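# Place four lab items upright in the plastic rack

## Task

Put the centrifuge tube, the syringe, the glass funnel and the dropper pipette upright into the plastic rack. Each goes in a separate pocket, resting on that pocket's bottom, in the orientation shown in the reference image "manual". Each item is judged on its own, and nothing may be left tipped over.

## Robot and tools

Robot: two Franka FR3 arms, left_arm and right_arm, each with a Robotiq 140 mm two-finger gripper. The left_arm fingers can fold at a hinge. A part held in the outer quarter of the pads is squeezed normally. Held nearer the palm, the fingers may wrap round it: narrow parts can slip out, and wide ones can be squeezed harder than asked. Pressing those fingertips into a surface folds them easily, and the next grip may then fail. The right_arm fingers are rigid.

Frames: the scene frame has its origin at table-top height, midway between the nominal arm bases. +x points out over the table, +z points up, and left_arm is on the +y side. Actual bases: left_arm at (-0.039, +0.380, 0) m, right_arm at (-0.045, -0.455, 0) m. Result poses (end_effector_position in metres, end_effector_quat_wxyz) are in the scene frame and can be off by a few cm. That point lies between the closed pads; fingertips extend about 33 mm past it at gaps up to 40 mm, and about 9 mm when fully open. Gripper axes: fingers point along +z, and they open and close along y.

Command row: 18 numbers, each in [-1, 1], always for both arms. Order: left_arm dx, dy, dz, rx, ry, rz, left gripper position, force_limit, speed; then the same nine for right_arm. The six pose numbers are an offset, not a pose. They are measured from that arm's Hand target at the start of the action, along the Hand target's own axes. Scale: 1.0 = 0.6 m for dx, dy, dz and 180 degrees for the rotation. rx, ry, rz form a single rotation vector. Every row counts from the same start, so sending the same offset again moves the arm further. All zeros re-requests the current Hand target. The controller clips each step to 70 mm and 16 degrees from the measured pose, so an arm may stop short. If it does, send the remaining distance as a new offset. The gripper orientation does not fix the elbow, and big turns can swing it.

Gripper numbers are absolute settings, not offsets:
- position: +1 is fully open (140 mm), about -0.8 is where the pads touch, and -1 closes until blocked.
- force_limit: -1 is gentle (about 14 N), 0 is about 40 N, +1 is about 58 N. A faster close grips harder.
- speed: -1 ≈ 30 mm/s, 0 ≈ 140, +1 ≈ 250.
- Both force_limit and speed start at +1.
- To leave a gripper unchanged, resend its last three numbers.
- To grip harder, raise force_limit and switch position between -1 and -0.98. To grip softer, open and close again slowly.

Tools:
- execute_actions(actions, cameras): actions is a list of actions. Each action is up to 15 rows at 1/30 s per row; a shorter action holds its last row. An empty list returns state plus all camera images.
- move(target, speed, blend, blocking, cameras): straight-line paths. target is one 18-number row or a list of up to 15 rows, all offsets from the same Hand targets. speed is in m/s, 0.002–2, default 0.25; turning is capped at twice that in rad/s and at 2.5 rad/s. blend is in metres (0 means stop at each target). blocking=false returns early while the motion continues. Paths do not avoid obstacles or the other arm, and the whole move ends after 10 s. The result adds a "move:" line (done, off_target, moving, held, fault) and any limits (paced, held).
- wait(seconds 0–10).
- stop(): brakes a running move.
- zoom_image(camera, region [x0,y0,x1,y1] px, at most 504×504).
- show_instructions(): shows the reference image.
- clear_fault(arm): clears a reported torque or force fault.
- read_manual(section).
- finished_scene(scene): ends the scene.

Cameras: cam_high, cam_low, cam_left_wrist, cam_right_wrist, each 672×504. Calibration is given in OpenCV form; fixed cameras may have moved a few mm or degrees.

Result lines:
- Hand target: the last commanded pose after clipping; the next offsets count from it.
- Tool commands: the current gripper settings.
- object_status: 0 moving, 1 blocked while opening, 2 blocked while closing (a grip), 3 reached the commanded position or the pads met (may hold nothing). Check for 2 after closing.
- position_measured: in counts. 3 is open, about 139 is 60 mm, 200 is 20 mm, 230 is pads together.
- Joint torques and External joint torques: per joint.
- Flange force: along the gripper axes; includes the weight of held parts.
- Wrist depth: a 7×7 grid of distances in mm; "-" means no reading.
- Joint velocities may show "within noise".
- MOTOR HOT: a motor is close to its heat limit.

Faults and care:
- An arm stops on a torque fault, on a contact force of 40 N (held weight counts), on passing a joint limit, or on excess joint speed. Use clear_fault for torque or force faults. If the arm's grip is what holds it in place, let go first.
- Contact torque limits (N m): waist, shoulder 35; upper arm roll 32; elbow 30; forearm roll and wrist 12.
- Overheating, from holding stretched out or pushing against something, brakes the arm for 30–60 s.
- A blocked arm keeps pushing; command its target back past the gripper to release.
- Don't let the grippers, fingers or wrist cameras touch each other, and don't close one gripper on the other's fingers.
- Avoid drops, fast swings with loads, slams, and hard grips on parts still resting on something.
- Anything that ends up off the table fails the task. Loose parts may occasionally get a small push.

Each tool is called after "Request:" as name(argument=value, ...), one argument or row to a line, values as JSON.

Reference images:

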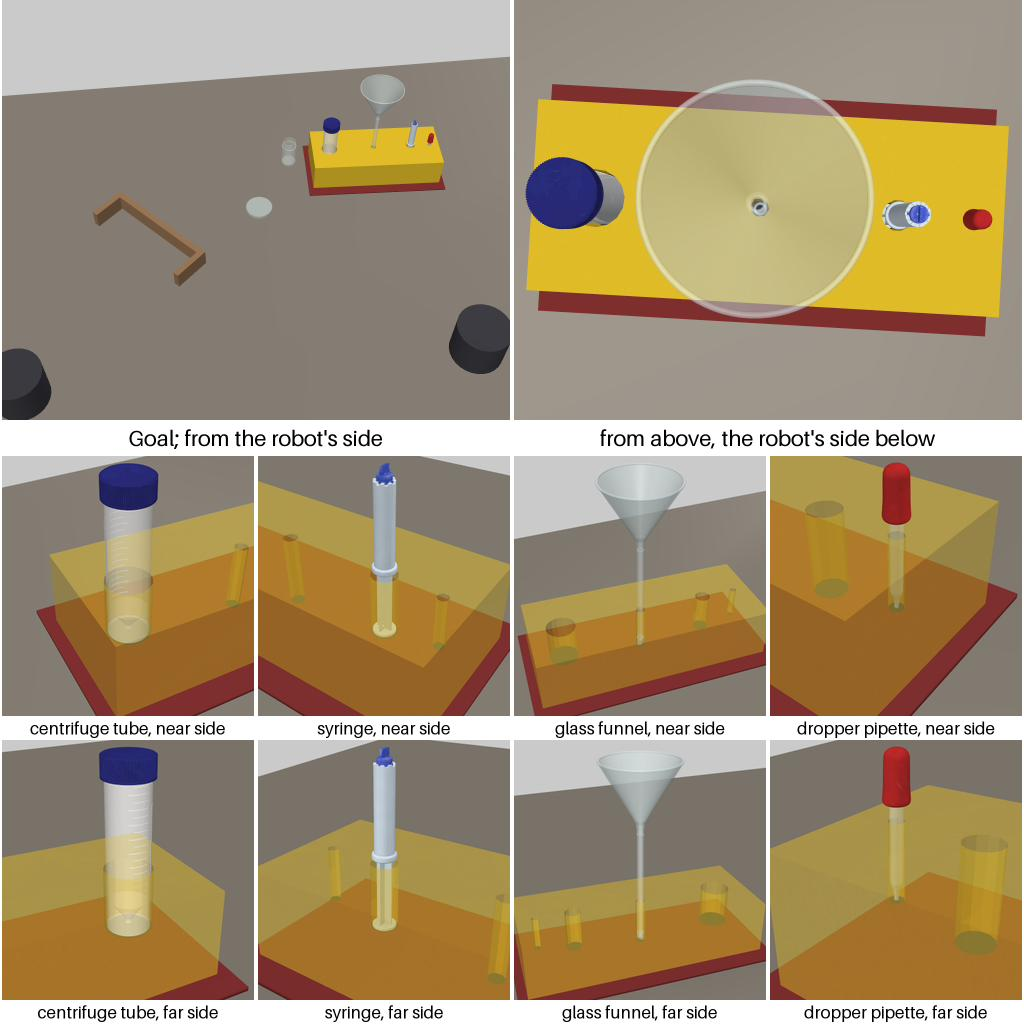

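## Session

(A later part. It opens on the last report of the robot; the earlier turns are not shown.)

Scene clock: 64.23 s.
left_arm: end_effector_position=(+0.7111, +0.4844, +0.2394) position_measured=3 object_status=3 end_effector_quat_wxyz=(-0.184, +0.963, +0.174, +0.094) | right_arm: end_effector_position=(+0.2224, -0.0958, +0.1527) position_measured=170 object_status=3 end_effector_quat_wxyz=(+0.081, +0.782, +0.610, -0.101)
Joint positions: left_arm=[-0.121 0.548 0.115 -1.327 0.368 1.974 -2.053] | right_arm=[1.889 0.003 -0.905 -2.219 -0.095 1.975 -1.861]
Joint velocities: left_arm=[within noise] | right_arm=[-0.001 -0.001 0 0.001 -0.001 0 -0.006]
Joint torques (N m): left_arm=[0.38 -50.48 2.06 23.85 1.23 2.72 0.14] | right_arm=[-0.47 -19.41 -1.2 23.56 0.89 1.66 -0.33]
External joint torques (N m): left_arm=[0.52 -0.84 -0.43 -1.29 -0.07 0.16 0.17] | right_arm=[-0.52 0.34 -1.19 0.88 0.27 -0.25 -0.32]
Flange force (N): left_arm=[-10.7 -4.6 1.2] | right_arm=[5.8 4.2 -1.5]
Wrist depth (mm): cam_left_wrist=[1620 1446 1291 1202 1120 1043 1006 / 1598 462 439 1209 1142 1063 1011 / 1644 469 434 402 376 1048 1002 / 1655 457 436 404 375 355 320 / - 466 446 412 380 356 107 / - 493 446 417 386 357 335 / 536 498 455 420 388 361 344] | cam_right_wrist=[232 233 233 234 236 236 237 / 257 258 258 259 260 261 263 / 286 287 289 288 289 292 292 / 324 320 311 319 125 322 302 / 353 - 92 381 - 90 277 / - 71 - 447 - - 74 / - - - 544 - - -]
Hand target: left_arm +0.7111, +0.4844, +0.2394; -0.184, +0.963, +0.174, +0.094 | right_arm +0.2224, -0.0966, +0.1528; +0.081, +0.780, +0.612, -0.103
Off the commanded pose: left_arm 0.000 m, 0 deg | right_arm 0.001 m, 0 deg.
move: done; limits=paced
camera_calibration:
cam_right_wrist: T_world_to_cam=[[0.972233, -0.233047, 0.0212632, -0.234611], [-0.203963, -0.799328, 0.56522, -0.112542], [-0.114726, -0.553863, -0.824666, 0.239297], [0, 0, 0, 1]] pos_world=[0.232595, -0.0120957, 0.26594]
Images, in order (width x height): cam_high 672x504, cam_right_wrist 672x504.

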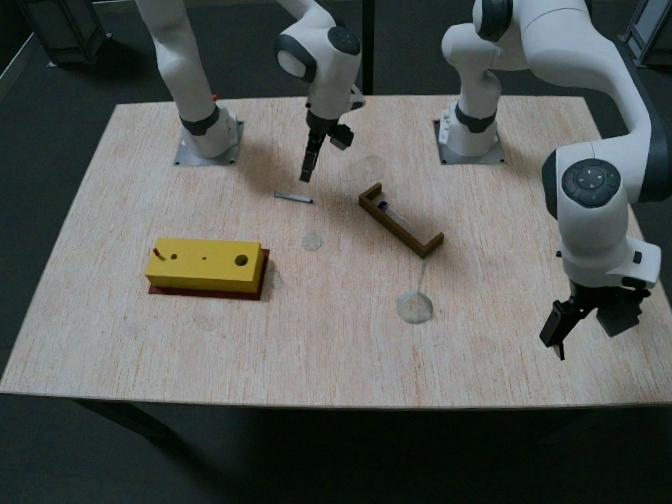

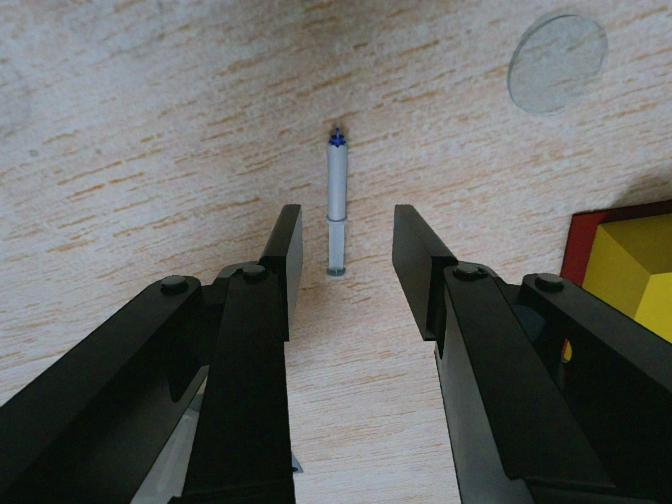

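Request:
zoom_image(
  camera="cam_right_wrist",
  region=[280, 115, 400, 285],
)

Scaled by 2.965 from the camera's 672x504 image, which has a finer 960x720 frame.

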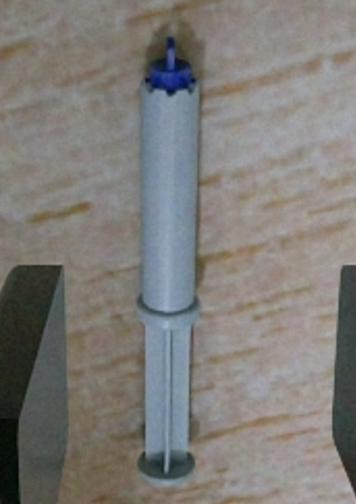

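Request:
move(
  target=[0,0,0,0,0,0,1,1,1, 0.0045,-0.0042,0.1467,0,0,0,-0.325,-0.4,-1],
  speed=0.3,
  cameras=["cam_right_wrist"],
)

Request:
zoom_image(
  camera="cam_right_wrist",
  region=[270, 100, 430, 330],
)

Scene clock: 66.53 s.
left_arm: end_effector_position=(+0.7111, +0.4844, +0.2394) position_measured=3 object_status=3 end_effector_quat_wxyz=(-0.184, +0.963, +0.174, +0.094) | right_arm: end_effector_position=(+0.2143, -0.1172, +0.0671) position_measured=170 object_status=3 end_effector_quat_wxyz=(+0.082, +0.782, +0.609, -0.104)
Joint positions: left_arm=[-0.121 0.548 0.115 -1.327 0.368 1.974 -2.053] | right_arm=[1.853 0.143 -0.885 -2.362 0.019 2.203 -1.945]
Joint velocities: left_arm=[within noise] | right_arm=[-0.001 0.001 0.001 -0.001 0.001 0.001 -0.006]
Joint torques (N m): left_arm=[0.41 -50.57 2.04 23.85 1.23 2.73 0.1] | right_arm=[-0.57 -21.97 -3.55 21.02 0.81 2.1 -0.39]
External joint torques (N m): left_arm=[0.61 -0.84 -0.4 -1.36 -0.07 0.15 0.13] | right_arm=[-0.63 0.24 -0.47 0.93 0.29 0.2 -0.38]
Flange force (N): left_arm=[-11.1 -4.7 1.3] | right_arm=[5.6 3.7 0.9]
Wrist depth (mm): cam_left_wrist=[1565 1419 1291 1215 1131 1048 998 / 1655 463 438 1222 1142 1083 1002 / 1620 471 432 400 376 1038 998 / 1718 458 438 405 377 353 320 / - 467 444 409 379 358 107 / - 489 451 415 380 357 336 / 535 498 454 421 389 362 345] | cam_right_wrist=[157 157 157 158 158 158 159 / 173 173 174 174 175 176 177 / 194 194 195 192 196 197 198 / 220 215 209 216 125 218 224 / - 90 92 257 - 89 243 / - 71 - 305 - - 74 / - - - 373 - - -]
Hand target: left_arm +0.7111, +0.4844, +0.2394; -0.184, +0.963, +0.174, +0.094 | right_arm +0.2151, -0.1156, +0.0671; +0.081, +0.780, +0.612, -0.103
Off the commanded pose: left_arm 0.000 m, 0 deg | right_arm 0.002 m, 0 deg.
move: done
camera_calibration:
cam_right_wrist: T_world_to_cam=[[0.971884, -0.234726, 0.0185595, -0.22982], [-0.203036, -0.795531, 0.570882, -0.0831485], [-0.119236, -0.5586, -0.820822, 0.156086], [0, 0, 0, 1]] pos_world=[0.225087, -0.0329025, 0.179852]
Images, in order (width x height): cam_right_wrist 672x504.

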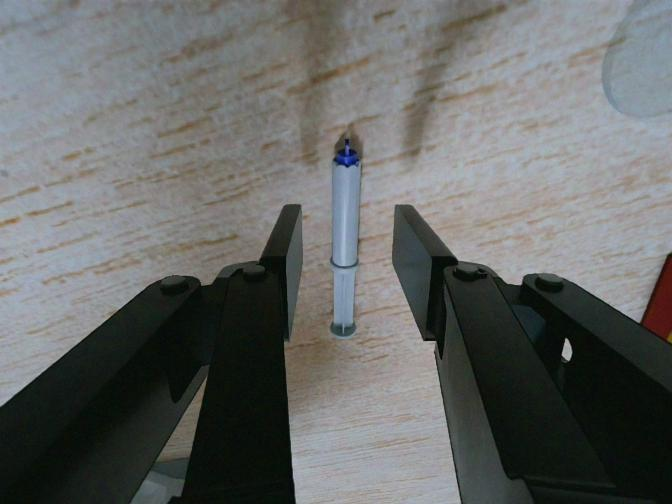

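Scaled by 2.191 from the camera's 672x504 image, which has a finer 960x720 frame.

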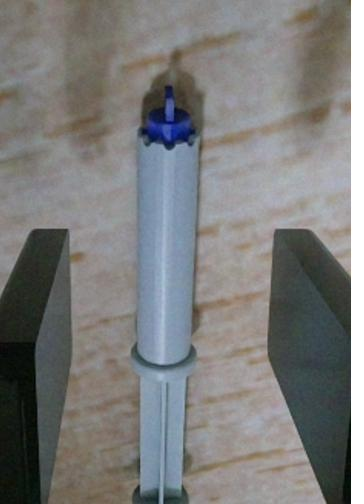

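Request:
move(
  target=[0,0,0,0,0,0,1,1,1, 0,0.0008,0.0503,0,0,0,-0.325,-0.4,-1],
  speed=0.1,
  cameras=["cam_right_wrist"],
)

Scene clock: 68.07 s.
left_arm: end_effector_position=(+0.7111, +0.4844, +0.2394) position_measured=3 object_status=3 end_effector_quat_wxyz=(-0.184, +0.963, +0.174, +0.094) | right_arm: end_effector_position=(+0.2135, -0.1237, +0.0386) position_measured=170 object_status=3 end_effector_quat_wxyz=(+0.082, +0.782, +0.609, -0.103)
Joint positions: left_arm=[-0.121 0.548 0.115 -1.327 0.368 1.974 -2.053] | right_arm=[1.82 0.205 -0.851 -2.395 0.078 2.281 -1.989]
Joint velocities: left_arm=[within noise] | right_arm=[0 0.002 -0.001 -0.001 0.001 0.001 -0.007]
Joint torques (N m): left_arm=[0.37 -50.54 2.03 23.83 1.23 2.73 0.15] | right_arm=[-0.62 -23.77 -4.68 19.45 0.78 2.12 -0.36]
External joint torques (N m): left_arm=[0.54 -1.06 -0.42 -1.23 -0.06 0.18 0.17] | right_arm=[-0.67 0.12 -0.39 0.47 0.28 0.2 -0.35]
Flange force (N): left_arm=[-11.2 -4.8 1.0] | right_arm=[3.5 3.0 1.6]
Wrist depth (mm): cam_left_wrist=[1554 1437 1336 1215 1120 1043 985 / 1620 462 439 1190 1142 1073 993 / 1620 470 434 399 376 1038 1002 / 1680 459 438 407 375 354 321 / - 468 444 410 380 356 108 / - 490 449 412 383 357 335 / 535 501 456 418 391 360 343] | cam_right_wrist=[132 132 133 133 133 134 134 / 146 146 146 147 147 148 148 / 163 163 164 160 165 165 166 / 185 185 176 179 125 183 189 / - 90 92 215 124 89 206 / - 67 - 256 - - 74 / - - - 312 - - -]
Hand target: left_arm +0.7111, +0.4844, +0.2394; -0.184, +0.963, +0.174, +0.094 | right_arm +0.2137, -0.1233, +0.0379; +0.081, +0.780, +0.612, -0.103
Off the commanded pose: left_arm 0.000 m, 0 deg | right_arm 0.001 m, 0 deg.
move: done
camera_calibration:
cam_right_wrist: T_world_to_cam=[[0.971959, -0.234367, 0.019182, -0.230067], [-0.203321, -0.796615, 0.569268, -0.0721559], [-0.118137, -0.557205, -0.821928, 0.129037], [0, 0, 0, 1]] pos_world=[0.224189, -0.0395003, 0.151549]
Images, in order (width x height): cam_right_wrist 672x504.

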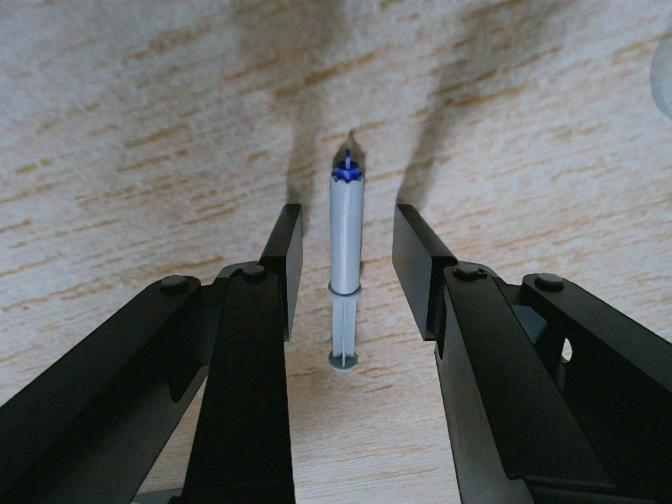

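Request:
execute_actions(
  actions=[
    [[0,0,0,0,0,0,1,1,1, 0,0,0,0,0,0,-1,-0.3,-1]],
    [[0,0,0,0,0,0,1,1,1, 0,0,0,0,0,0,-1,-0.3,-1]],
    [[0,0,0,0,0,0,1,1,1, 0,0,0,0,0,0,-1,-0.3,-1]],
  ],
  cameras=["cam_right_wrist"],
)

Request:
zoom_image(
  camera="cam_right_wrist",
  region=[270, 120, 430, 390],
)

Scene clock: 69.93 s.
left_arm: end_effector_position=(+0.7111, +0.4844, +0.2394) position_measured=3 object_status=3 end_effector_quat_wxyz=(-0.184, +0.963, +0.174, +0.094) | right_arm: end_effector_position=(+0.2135, -0.1237, +0.0384) position_measured=212 object_status=2 end_effector_quat_wxyz=(+0.082, +0.781, +0.610, -0.104)
Joint positions: left_arm=[-0.121 0.548 0.115 -1.327 0.368 1.974 -2.053] | right_arm=[1.816 0.205 -0.847 -2.395 0.078 2.282 -1.991]
Joint torques (N m): left_arm=[0.36 -50.53 2.05 23.88 1.23 2.73 0.09] | right_arm=[-0.64 -24.01 -4.63 18.95 0.51 2.04 -0.35]
External joint torques (N m): left_arm=[0.39 -1.01 -0.5 -1.19 -0.07 0.18 0.12] | right_arm=[-0.68 -0.05 -0.35 -0.02 0 0.12 -0.34]
External joint torques at the end of the 1st action: left_arm=[0.36 -0.92 -0.58 -1.25 -0.09 0.16 0.11] | right_arm=[-1.3 -0.2 -0.1 0.44 0.07 0.13 -0.31]
External joint torques at the end of the 2nd action: left_arm=[0.63 -0.75 -0.43 -1.38 -0.06 0.15 0.13] | right_arm=[-0.97 -0.27 -0.78 0.34 -0.02 0.12 -0.33]
Flange force (N): left_arm=[-10.9 -4.5 0.9] | right_arm=[0.5 2.0 1.0]
Flange force at the end of the 1st action (N): left_arm=[-10.9 -4.4 1.0] | right_arm=[2.6 3.2 1.1]
Flange force at the end of the 2nd action (N): left_arm=[-10.9 -4.6 1.4] | right_arm=[0.2 2.7 -0.1]
Wrist depth (mm): cam_left_wrist=[1598 1437 1305 1228 1120 1034 972 / 1598 465 438 1190 1148 1053 981 / 1632 471 433 399 379 1053 1006 / 1668 457 438 407 376 356 320 / - 466 444 412 379 359 108 / - 491 446 414 384 356 336 / 534 501 455 418 388 361 345] | cam_right_wrist=[132 132 133 133 133 134 133 / 146 146 146 147 147 148 148 / 163 163 164 159 165 165 165 / 184 185 181 163 178 187 188 / 212 - 90 184 90 83 211 / - 65 - - - 75 - / - - - - - - -]
Hand target: left_arm +0.7111, +0.4844, +0.2394; -0.184, +0.963, +0.174, +0.094 | right_arm +0.2137, -0.1233, +0.0379; +0.081, +0.780, +0.612, -0.103
Off the commanded pose: left_arm 0.000 m, 0 deg | right_arm 0.001 m, 0 deg.
camera_calibration:
cam_right_wrist: T_world_to_cam=[[0.972236, -0.233289, 0.0182375, -0.229842], [-0.201923, -0.797021, 0.569196, -0.0723832], [-0.118252, -0.557075, -0.822, 0.128903], [0, 0, 0, 1]] pos_world=[0.224088, -0.0395019, 0.15135]
Images, in order (width x height): cam_right_wrist 672x504.

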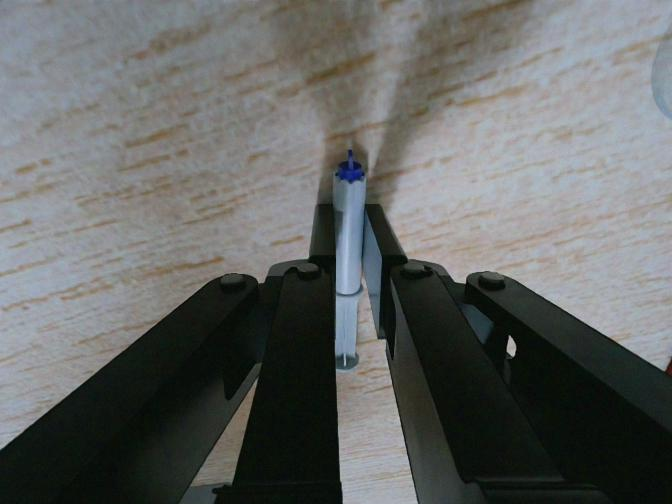

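Scaled by 1.867 from the camera's 672x504 image, which has a finer 960x720 frame.

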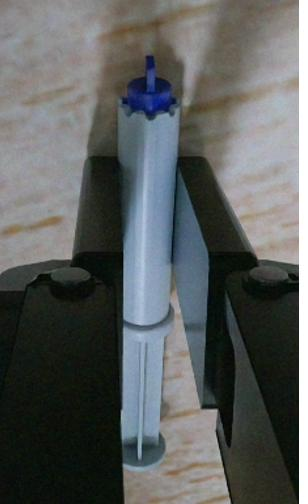

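Request:
move(
  target=[
    [0,0,0,0,0,0,1,1,1, -0.0518,0,-0.1932,0,0,0,-1,-0.3,-1],
    [0,0,0,0,0,0,1,1,1, -0.2667,0.2385,-0.3808,0.1893,0,0.7062,-1,-0.3,-1],
    [0,0,0,0,0,0,1,1,1, -0.453,0.4632,-0.1755,-0.3872,0.2461,0.6709,-1,-0.3,-1],
  ],
  speed=[0.3,0.5,0.4],
  blend=[0.05,0.05,0],
  cameras=["cam_high","cam_right_wrist"],
)

Scene clock: 77.20 s.
left_arm: end_effector_position=(+0.7111, +0.4844, +0.2394) position_measured=3 object_status=3 end_effector_quat_wxyz=(-0.184, +0.963, +0.174, +0.094) | right_arm: end_effector_position=(+0.4267, -0.4190, +0.2089) position_measured=212 object_status=2 end_effector_quat_wxyz=(+0.285, +0.705, -0.367, +0.536)
Joint positions: left_arm=[-0.121 0.548 0.115 -1.327 0.368 1.974 -2.053] | right_arm=[0.547 0.032 0.19 -2.55 -1.314 1.718 1.002]
Joint velocities: left_arm=[within noise] | right_arm=[0 0 -0.001 -0.002 0 0 0.006]
Joint torques (N m): left_arm=[0.39 -50.57 2.09 23.82 1.21 2.73 0.11] | right_arm=[0.24 -25.56 -0.13 17.81 -1.33 -1.75 0.24]
External joint torques (N m): left_arm=[0.41 -0.97 -0.47 -1.3 -0.09 0.17 0.14] | right_arm=[0.25 0.25 -0.21 0.98 -0.32 -0.26 0.21]
Flange force (N): left_arm=[-11.4 -4.7 1.1] | right_arm=[-1.7 -3.8 0.1]
Wrist depth (mm): cam_left_wrist=[1554 1428 1344 1228 1142 1053 1002 / 1598 466 438 1228 1142 1063 993 / 1620 474 435 400 378 1034 1006 / 1668 457 439 404 376 355 320 / - 462 444 412 379 359 108 / - 489 447 413 383 357 337 / 536 496 456 419 391 362 344] | cam_right_wrist=[2932 2438 - 2009 - 1517 1778 / - 3390 3099 - 2028 - - / 2465 2523 2438 161 2260 2583 - / 1870 536 529 139 515 523 1955 / 397 - 90 184 90 83 430 / - 65 - - - 75 - / - - - - - - -]
Hand target: left_arm +0.7111, +0.4844, +0.2394; -0.184, +0.963, +0.174, +0.094 | right_arm +0.4276, -0.4180, +0.2100; +0.283, +0.703, -0.369, +0.539
Off the commanded pose: left_arm 0.000 m, 0 deg | right_arm 0.002 m, 1 deg.
move: done; limits=paced
camera_calibration:
cam_right_wrist: T_world_to_cam=[[-0.832952, -0.553027, 0.0187696, 0.127019], [-0.32842, 0.466786, -0.821128, 0.512172], [0.445344, -0.690124, -0.570435, -0.219073], [0, 0, 0, 1]] pos_world=[0.371571, -0.320018, 0.293208]
Images, in order (width x height): cam_high 672x504, cam_right_wrist 672x504.

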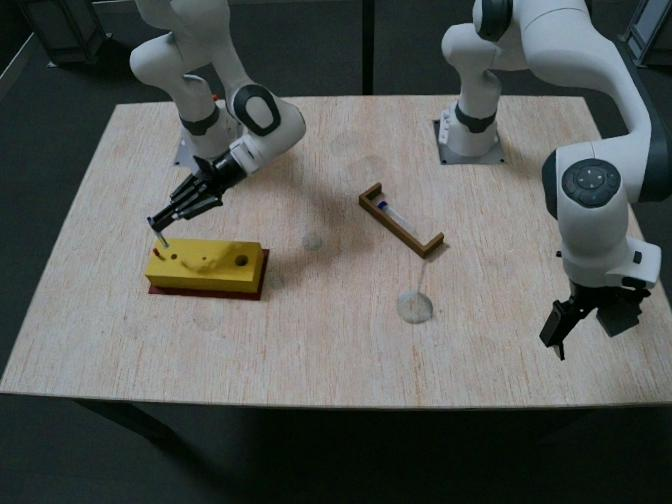

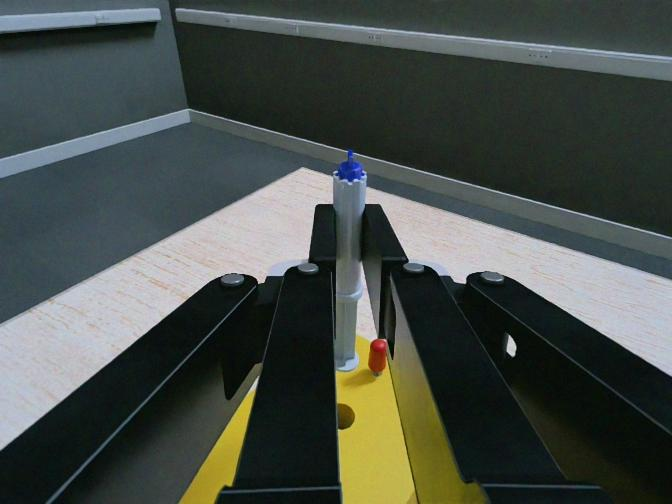

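Request:
zoom_image(
  camera="cam_right_wrist",
  region=[310, 280, 410, 440],
)

Scaled by 3.150 from the camera's 672x504 image, which has a finer 960x720 frame.

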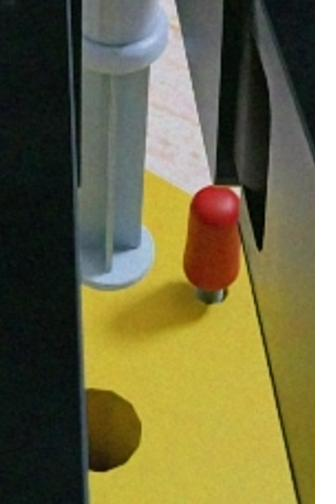

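Request:
move(
  target=[0,0,0,0,0,0,1,1,1, -0.0655,-0.004,0.0167,0,0,0,-1,-0.3,-1],
  speed=0.2,
  cameras=["cam_low","cam_right_wrist"],
)

Request:
zoom_image(
  camera="cam_right_wrist",
  region=[310, 280, 410, 440],
)

Request:
zoom_image(
  camera="cam_low",
  region=[100, 180, 240, 290],
)

Scene clock: 79.30 s.
left_arm: end_effector_position=(+0.7111, +0.4844, +0.2394) position_measured=3 object_status=3 end_effector_quat_wxyz=(-0.184, +0.963, +0.174, +0.094) | right_arm: end_effector_position=(+0.4281, -0.4172, +0.1697) position_measured=212 object_status=2 end_effector_quat_wxyz=(+0.287, +0.704, -0.367, +0.537)
Joint positions: left_arm=[-0.121 0.548 0.115 -1.327 0.368 1.974 -2.053] | right_arm=[0.547 0.151 0.189 -2.524 -1.343 1.718 1.095]
Joint velocities: left_arm=[within noise] | right_arm=[0 0.001 0 -0.001 0.001 0 0.006]
Joint torques (N m): left_arm=[0.37 -50.47 2.01 23.87 1.22 2.72 0.08] | right_arm=[-0.22 -27.92 -0.24 16.08 -1.15 -1.67 0.28]
External joint torques (N m): left_arm=[0.52 -0.87 -0.47 -1.26 -0.08 0.16 0.11] | right_arm=[-0.2 0.28 -0.68 0.87 -0.3 -0.05 0.26]
Flange force (N): left_arm=[-10.7 -4.5 1.1] | right_arm=[-1.8 -3.3 1.7]
Wrist depth (mm): cam_left_wrist=[1587 1446 1305 1202 1125 1048 981 / 1598 462 440 1202 1131 1053 993 / 1632 471 435 403 378 1034 1002 / 1655 457 437 405 375 354 321 / - 467 441 411 378 358 107 / - 491 451 413 384 359 334 / 536 497 457 418 387 361 343] | cam_right_wrist=[1972 - - 2678 - 1595 1778 / 2465 3338 3287 - - - - / 2465 2465 596 562 580 2106 2086 / 1793 435 460 160 451 458 459 / 359 - 90 183 90 84 375 / - 65 - - - 75 - / - - - - - - -]
Hand target: left_arm +0.7111, +0.4844, +0.2394; -0.184, +0.963, +0.174, +0.094 | right_arm +0.4293, -0.4162, +0.1695; +0.283, +0.703, -0.369, +0.539
Off the commanded pose: left_arm 0.000 m, 0 deg | right_arm 0.002 m, 1 deg.
move: done
camera_calibration:
cam_right_wrist: T_world_to_cam=[[-0.833088, -0.552798, 0.0194652, 0.129871], [-0.326749, 0.463418, -0.823698, 0.477954], [0.446319, -0.692573, -0.566694, -0.242895], [0, 0, 0, 1]] pos_world=[0.372773, -0.317923, 0.253515]
Images, in order (width x height): cam_low 672x504, cam_right_wrist 672x504.

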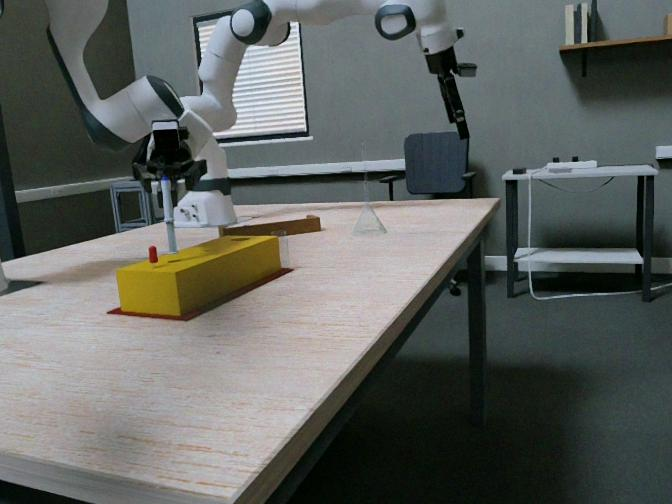

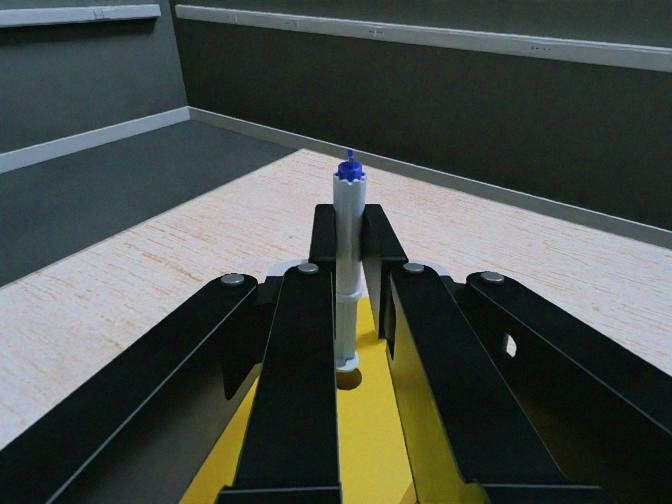

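Scaled by 3.150 from the camera's 672x504 image, which has a finer 960x720 frame.

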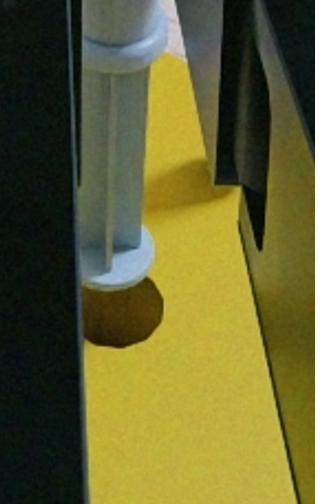

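Scaled by 3.600 from the camera's 672x504 image, which has a finer 960x720 frame.

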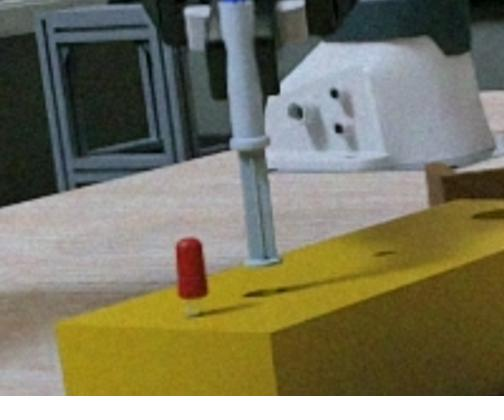

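Request:
zoom_image(
  camera="cam_right_wrist",
  region=[325, 340, 375, 400],
)

Scaled by 8.400 from the camera's 672x504 image, which has a finer 960x720 frame.

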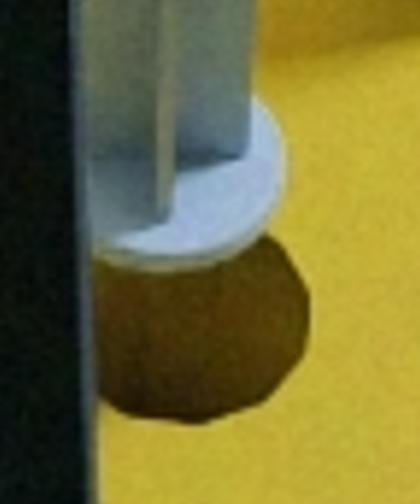

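Request:
move(
  target=[0,0,0,0,0,0,1,1,1, -0.0163,0.0021,0.0037,0,0,0,-1,-0.3,-1],
  speed=0.1,
  cameras=["cam_low","cam_right_wrist"],
)

Request:
zoom_image(
  camera="cam_right_wrist",
  region=[325, 330, 375, 390],
)

Request:
zoom_image(
  camera="cam_low",
  region=[120, 200, 220, 290],
)

Scene clock: 81.33 s.
left_arm: end_effector_position=(+0.7111, +0.4844, +0.2394) position_measured=3 object_status=3 end_effector_quat_wxyz=(-0.184, +0.963, +0.174, +0.094) | right_arm: end_effector_position=(+0.4268, -0.4179, +0.1599) position_measured=212 object_status=2 end_effector_quat_wxyz=(+0.287, +0.703, -0.367, +0.537)
Joint positions: left_arm=[-0.121 0.548 0.115 -1.327 0.368 1.974 -2.053] | right_arm=[0.547 0.178 0.189 -2.521 -1.35 1.718 1.119]
Joint velocities: left_arm=[within noise] | right_arm=[0 0 0.001 0 0.001 0 0.006]
Joint torques (N m): left_arm=[0.43 -50.54 2.01 23.82 1.22 2.73 0.15] | right_arm=[-0.17 -28.37 -0.12 15.68 -1.11 -1.63 0.18]
External joint torques (N m): left_arm=[0.71 -0.79 -0.37 -1.39 -0.07 0.15 0.17] | right_arm=[-0.12 0.32 -0.62 0.9 -0.31 0.03 0.15]
Flange force (N): left_arm=[-11.0 -4.9 1.4] | right_arm=[-1.9 -3.5 1.6]
Wrist depth (mm): cam_left_wrist=[1587 1455 1313 1222 1120 1058 981 / 1632 462 436 1228 1131 1073 993 / 1655 469 434 400 377 1058 1015 / 1609 457 440 404 375 355 320 / - 470 446 409 378 356 107 / - 488 449 414 382 358 335 / 539 496 453 418 389 360 343] | cam_right_wrist=[2411 3056 1887 2028 - 2237 1607 / - 2494 3238 - - - - / 2333 2384 571 544 552 548 - / 1778 418 443 161 432 440 445 / 345 - 90 184 90 83 362 / - 65 - - - 75 - / - - - - - - -]
Hand target: left_arm +0.7111, +0.4844, +0.2394; -0.184, +0.963, +0.174, +0.094 | right_arm +0.4280, -0.4166, +0.1595; +0.283, +0.703, -0.369, +0.539
Off the commanded pose: left_arm 0.000 m, 0 deg | right_arm 0.002 m, 1 deg.
move: done
camera_calibration:
cam_right_wrist: T_world_to_cam=[[-0.833406, -0.552314, 0.0195867, 0.128945], [-0.326077, 0.462797, -0.824314, 0.469311], [0.446215, -0.693375, -0.565794, -0.248708], [0, 0, 0, 1]] pos_world=[0.371473, -0.318425, 0.243616]
Images, in order (width x height): cam_low 672x504, cam_right_wrist 672x504.

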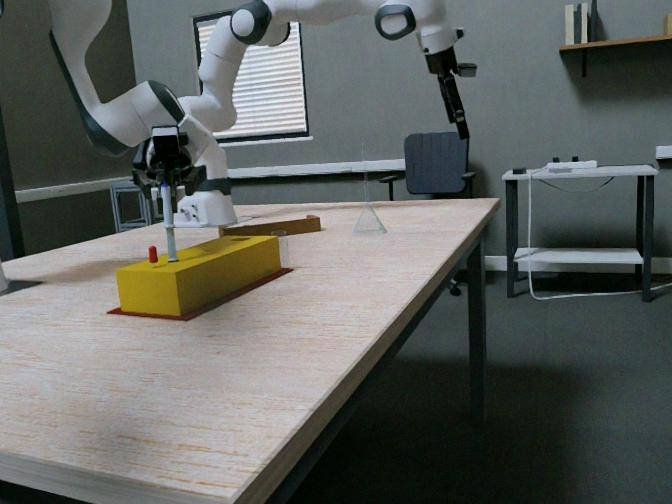

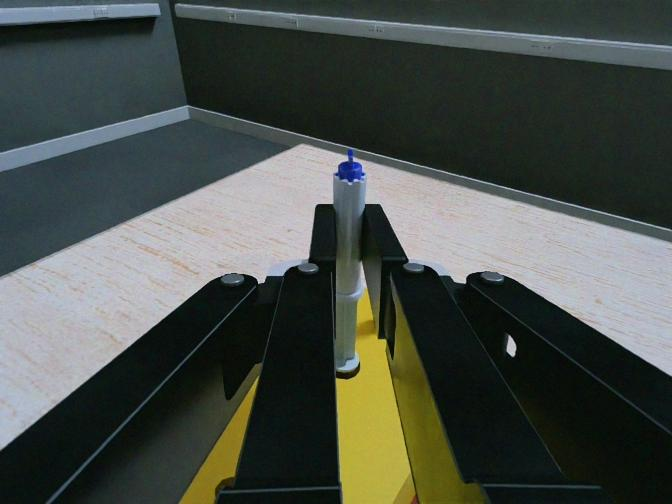

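Scaled by 8.400 from the camera's 672x504 image, which has a finer 960x720 frame.

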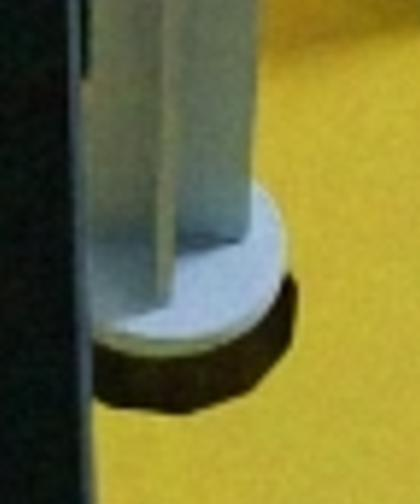

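Scaled by 5.040 from the camera's 672x504 image, which has a finer 960x720 frame.

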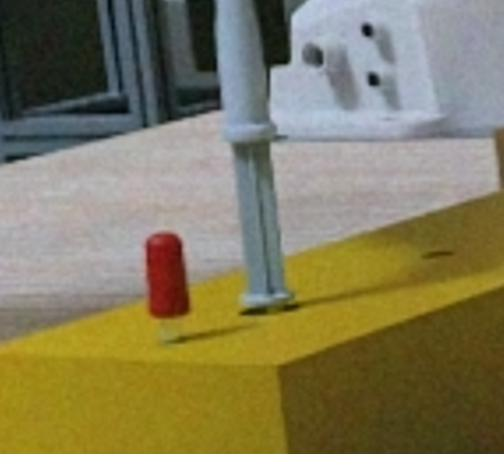

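Request:
move(
  target=[0,0,0,0,0,0,1,1,1, -0.003,0,-0.0018,0,0,0,-1,-0.3,-1],
  speed=0.05,
  cameras=["cam_low","cam_right_wrist"],
)

Request:
zoom_image(
  camera="cam_right_wrist",
  region=[325, 330, 375, 390],
)

Request:
zoom_image(
  camera="cam_low",
  region=[145, 230, 205, 280],
)

Scene clock: 82.77 s.
left_arm: end_effector_position=(+0.7111, +0.4844, +0.2394) position_measured=3 object_status=3 end_effector_quat_wxyz=(-0.184, +0.963, +0.174, +0.094) | right_arm: end_effector_position=(+0.4266, -0.4171, +0.1583) position_measured=212 object_status=2 end_effector_quat_wxyz=(+0.286, +0.703, -0.367, +0.537)
Joint positions: left_arm=[-0.121 0.548 0.115 -1.327 0.368 1.974 -2.053] | right_arm=[0.548 0.183 0.19 -2.519 -1.35 1.718 1.123]
Joint torques (N m): left_arm=[0.38 -50.47 2.09 23.9 1.23 2.73 0.13] | right_arm=[0.24 -28.41 0.14 15.88 -0.82 -1.69 0.1]
External joint torques (N m): left_arm=[0.55 -1.12 -0.36 -1.1 -0.06 0.18 0.15] | right_arm=[0.28 0.27 -0.37 1.2 -0.02 -0.04 0.07]
Flange force (N): left_arm=[-10.6 -4.7 0.8] | right_arm=[-1.9 -4.2 -0.1]
Wrist depth (mm): cam_left_wrist=[1565 1437 1291 1209 1120 1058 989 / 1587 462 436 1222 1142 1053 998 / 1655 466 436 400 378 1048 998 / 1705 458 438 405 376 353 320 / - 468 443 411 379 359 107 / - 489 451 414 384 358 337 / 534 501 457 422 389 362 344] | cam_right_wrist=[2047 - - 2523 - 1750 1750 / 2438 4931 2552 - - - - / 2438 2384 566 540 552 - - / 1708 417 441 161 430 437 439 / 343 - 90 184 90 83 357 / - 65 - - - 75 - / - - - - - - -]
Hand target: left_arm +0.7111, +0.4844, +0.2394; -0.184, +0.963, +0.174, +0.094 | right_arm +0.4271, -0.4154, +0.1580; +0.283, +0.703, -0.369, +0.539
Off the commanded pose: left_arm 0.000 m, 0 deg | right_arm 0.002 m, 0 deg.
move: done
camera_calibration:
cam_right_wrist: T_world_to_cam=[[-0.833287, -0.552537, 0.018296, 0.129313], [-0.325572, 0.463714, -0.823997, 0.467599], [0.446805, -0.692583, -0.566298, -0.248838], [0, 0, 0, 1]] pos_world=[0.371174, -0.317723, 0.242018]
Images, in order (width x height): cam_low 672x504, cam_right_wrist 672x504.

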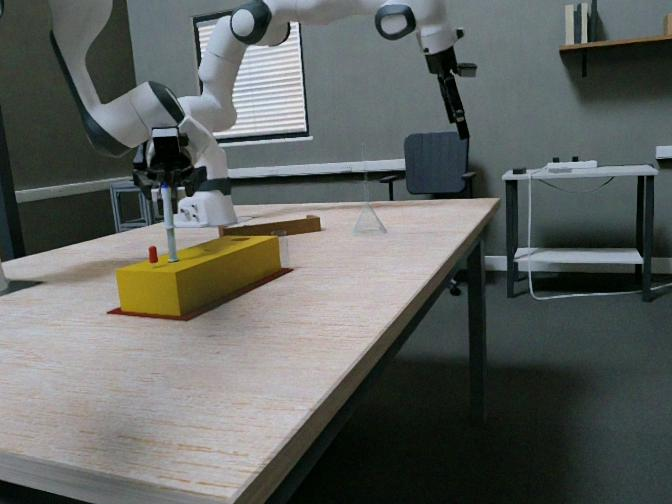

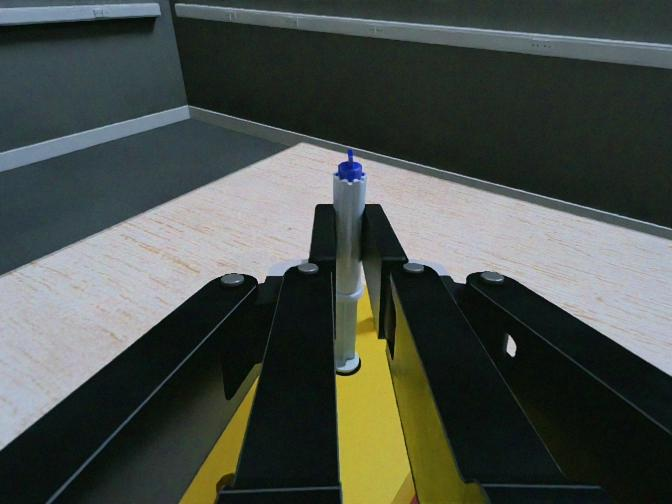

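Scaled by 8.400 from the camera's 672x504 image, which has a finer 960x720 frame.

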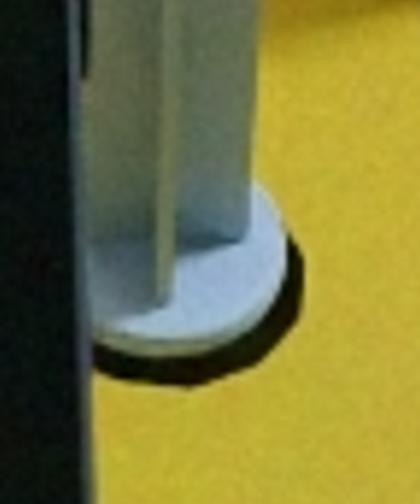

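Scaled by 8.400 from the camera's 672x504 image, which has a finer 960x720 frame.

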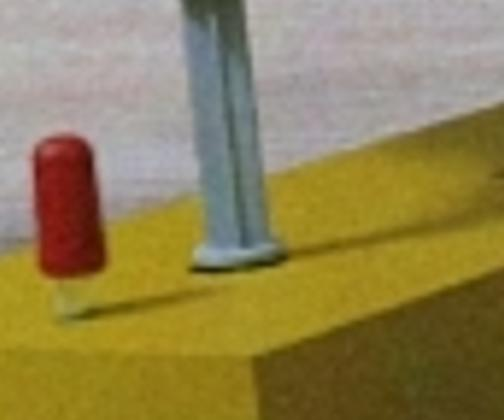

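Request:
move(
  target=[0,0,0,0,0,0,1,1,1, -0.0052,0.0009,0.0003,0,0,0,-1,-0.3,-1],
  speed=0.04,
  cameras=["cam_low","cam_right_wrist"],
)

Request:
zoom_image(
  camera="cam_right_wrist",
  region=[325, 330, 375, 390],
)

Request:
zoom_image(
  camera="cam_low",
  region=[145, 230, 205, 280],
)

Scene clock: 83.73 s.
left_arm: end_effector_position=(+0.7111, +0.4844, +0.2394) position_measured=3 object_status=3 end_effector_quat_wxyz=(-0.184, +0.963, +0.174, +0.094) | right_arm: end_effector_position=(+0.4256, -0.4169, +0.1550) position_measured=212 object_status=2 end_effector_quat_wxyz=(+0.287, +0.704, -0.367, +0.537)
Joint positions: left_arm=[-0.121 0.548 0.115 -1.327 0.368 1.974 -2.053] | right_arm=[0.549 0.191 0.19 -2.518 -1.35 1.718 1.13]
Joint velocities: left_arm=[within noise] | right_arm=[-0.001 -0.001 -0.001 0.001 -0.001 -0.001 0.007]
Joint torques (N m): left_arm=[0.39 -50.58 2.07 23.88 1.22 2.72 0.13] | right_arm=[0.29 -28.54 0.29 15.42 -0.8 -1.71 0.24]
External joint torques (N m): left_arm=[0.37 -0.74 -0.53 -1.37 -0.09 0.15 0.15] | right_arm=[0.25 0.23 -0.33 0.91 -0.02 -0.06 0.21]
Flange force (N): left_arm=[-11.0 -4.4 1.3] | right_arm=[-1.9 -3.1 0.0]
Wrist depth (mm): cam_left_wrist=[1565 1455 1352 1228 1137 1053 981 / 1609 464 440 1215 1137 1068 985 / 1609 472 432 402 378 1048 1002 / 1692 459 439 408 377 354 319 / - 467 444 412 379 357 107 / - 489 452 415 385 357 335 / 533 499 453 419 388 362 343] | cam_right_wrist=[2384 3099 - - - 1903 - / 2028 2932 2284 - - - - / 2308 2494 558 525 533 536 - / 408 409 436 160 423 430 434 / 335 - 90 - 90 83 353 / - 65 - - - 75 - / - - - - - - -]
Hand target: left_arm +0.7111, +0.4844, +0.2394; -0.184, +0.963, +0.174, +0.094 | right_arm +0.4263, -0.4152, +0.1549; +0.283, +0.703, -0.369, +0.539
Off the commanded pose: left_arm 0.000 m, 0 deg | right_arm 0.002 m, 1 deg.
move: done
camera_calibration:
cam_right_wrist: T_world_to_cam=[[-0.833424, -0.552302, 0.019145, 0.128679], [-0.326306, 0.463846, -0.823633, 0.464962], [0.446014, -0.692683, -0.5668, -0.249787], [0, 0, 0, 1]] pos_world=[0.370373, -0.317624, 0.238915]
Images, in order (width x height): cam_low 672x504, cam_right_wrist 672x504.

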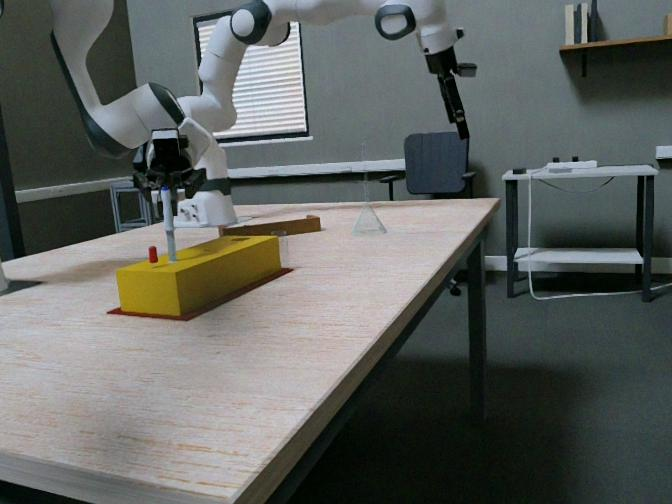

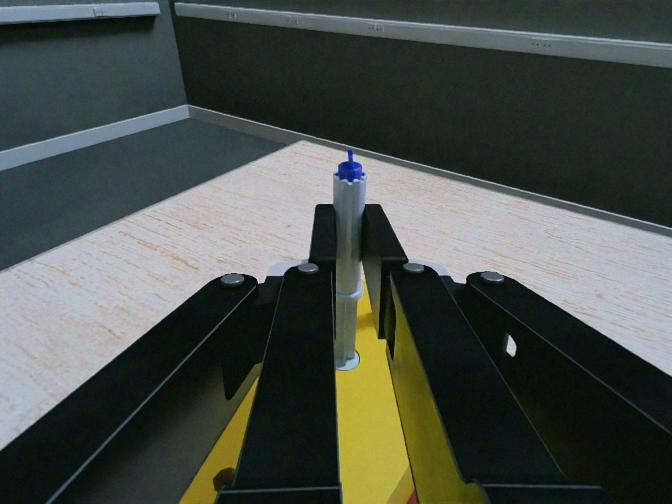

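Scaled by 8.400 from the camera's 672x504 image, which has a finer 960x720 frame.

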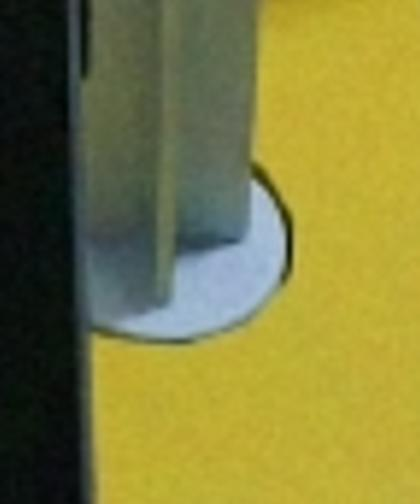

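Scaled by 8.400 from the camera's 672x504 image, which has a finer 960x720 frame.

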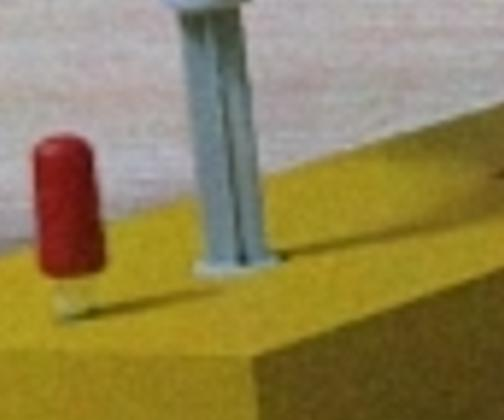

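Request:
move(
  target=[0,0,0,0,0,0,1,1,1, -0.0192,-0.0007,0.0056,0,0,0,-1,-0.3,-1],
  speed=0.05,
  cameras=["cam_right_wrist"],
)

Request:
zoom_image(
  camera="cam_right_wrist",
  region=[310, 270, 380, 370],
)

Scene clock: 85.13 s.
left_arm: end_effector_position=(+0.7111, +0.4844, +0.2394) position_measured=3 object_status=3 end_effector_quat_wxyz=(-0.184, +0.963, +0.174, +0.094) | right_arm: end_effector_position=(+0.4256, -0.4162, +0.1431) position_measured=212 object_status=2 end_effector_quat_wxyz=(+0.287, +0.704, -0.366, +0.537)
Joint positions: left_arm=[-0.121 0.548 0.115 -1.327 0.368 1.974 -2.053] | right_arm=[0.549 0.227 0.19 -2.508 -1.358 1.718 1.156]
Joint velocities: left_arm=[within noise] | right_arm=[0 0.001 0 0 0.001 0.001 0.004]
Joint torques (N m): left_arm=[0.37 -50.55 2.07 23.9 1.21 2.73 0.14] | right_arm=[-0.07 -29.24 0.01 15.03 -1.05 -1.66 0.17]
External joint torques (N m): left_arm=[0.48 -0.62 -0.45 -1.4 -0.1 0.14 0.17] | right_arm=[-0.09 0.15 -0.71 1.05 -0.33 0.02 0.14]
Flange force (N): left_arm=[-10.6 -4.4 1.4] | right_arm=[-1.6 -3.6 1.6]
Wrist depth (mm): cam_left_wrist=[1576 1464 1336 1222 1131 1048 998 / 1598 462 437 1196 1142 1053 1006 / 1620 467 433 399 376 1048 1006 / 1705 457 438 406 377 354 320 / - 464 444 412 379 358 108 / - 494 451 415 383 358 334 / 539 499 456 417 389 361 344] | cam_right_wrist=[2308 2583 - - 1870 1528 1669 / 2411 2972 2678 - - - - / 2384 2333 534 505 506 477 - / 386 393 417 105 404 408 410 / 322 - 90 183 90 83 338 / - 65 - - - 75 - / - - - - - - -]
Hand target: left_arm +0.7111, +0.4844, +0.2394; -0.184, +0.963, +0.174, +0.094 | right_arm +0.4268, -0.4152, +0.1429; +0.283, +0.703, -0.369, +0.539
Off the commanded pose: left_arm 0.000 m, 0 deg | right_arm 0.002 m, 1 deg.
move: done
camera_calibration:
cam_right_wrist: T_world_to_cam=[[-0.833156, -0.552689, 0.0196219, 0.128938], [-0.326731, 0.463288, -0.823778, 0.454688], [0.446203, -0.692747, -0.566572, -0.256132], [0, 0, 0, 1]] pos_world=[0.370273, -0.316823, 0.226915]
Images, in order (width x height): cam_right_wrist 672x504.

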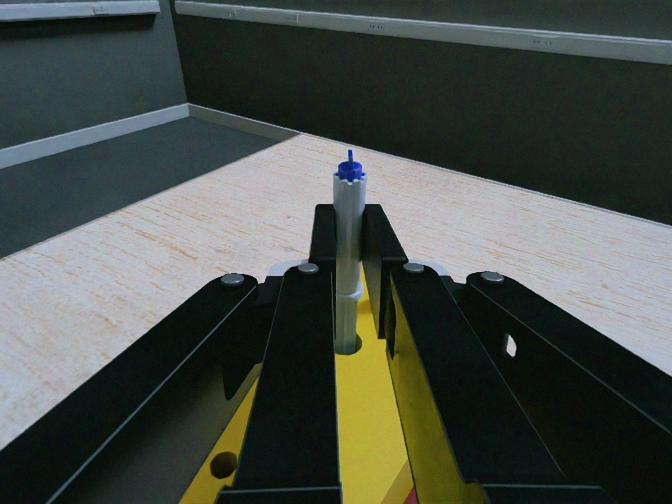

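Scaled by 5.040 from the camera's 672x504 image, which has a finer 960x720 frame.

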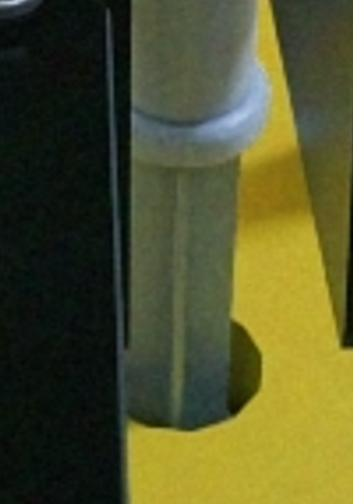

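Request:
move(
  target=[0,0,0,0,0,0,1,1,1, -0.0321,-0.0003,0.0088,0,0,0,-1,-0.3,-1],
  speed=0.06,
)

Scene clock: 86.50 s.
left_arm: end_effector_position=(+0.7111, +0.4844, +0.2394) position_measured=3 object_status=3 end_effector_quat_wxyz=(-0.184, +0.963, +0.174, +0.094) | right_arm: end_effector_position=(+0.4258, -0.4163, +0.1236) position_measured=212 object_status=2 end_effector_quat_wxyz=(+0.287, +0.703, -0.366, +0.537)
Joint positions: left_arm=[-0.121 0.548 0.115 -1.327 0.368 1.974 -2.053] | right_arm=[0.549 0.287 0.187 -2.49 -1.374 1.718 1.198]
Joint velocities: left_arm=[within noise] | right_arm=[0 0 0.001 -0.001 0 -0.001 0.006]
Joint torques (N m): left_arm=[0.37 -50.56 1.98 23.86 1.23 2.73 0.15] | right_arm=[-0.19 -30.23 0.07 14.07 -0.97 -1.71 0.19]
External joint torques (N m): left_arm=[0.26 -0.77 -0.68 -1.35 -0.07 0.16 0.17] | right_arm=[-0.16 0.27 -0.76 0.93 -0.33 0.03 0.16]
Flange force (N): left_arm=[-11.0 -4.3 1.2] | right_arm=[-2.0 -3.3 1.9]
Wrist depth (mm): cam_left_wrist=[1554 1402 1321 1202 1137 1043 998 / 1587 462 438 1202 1120 1073 993 / 1598 470 432 399 376 1048 1002 / 1680 457 438 405 376 353 320 / - 466 448 410 379 359 108 / - 489 449 413 383 359 336 / 539 499 455 419 389 360 344] | cam_right_wrist=[2333 3499 2712 - 2066 - 1456 / - 3874 3741 - - - - / 2191 2127 488 460 501 478 1903 / 354 359 379 125 370 372 379 / 292 - 90 - 90 83 306 / - 65 - - - 75 - / - - - - - - -]
Hand target: left_arm +0.7111, +0.4844, +0.2394; -0.184, +0.963, +0.174, +0.094 | right_arm +0.4270, -0.4151, +0.1230; +0.283, +0.703, -0.369, +0.539
Off the commanded pose: left_arm 0.000 m, 0 deg | right_arm 0.002 m, 1 deg.
move: done


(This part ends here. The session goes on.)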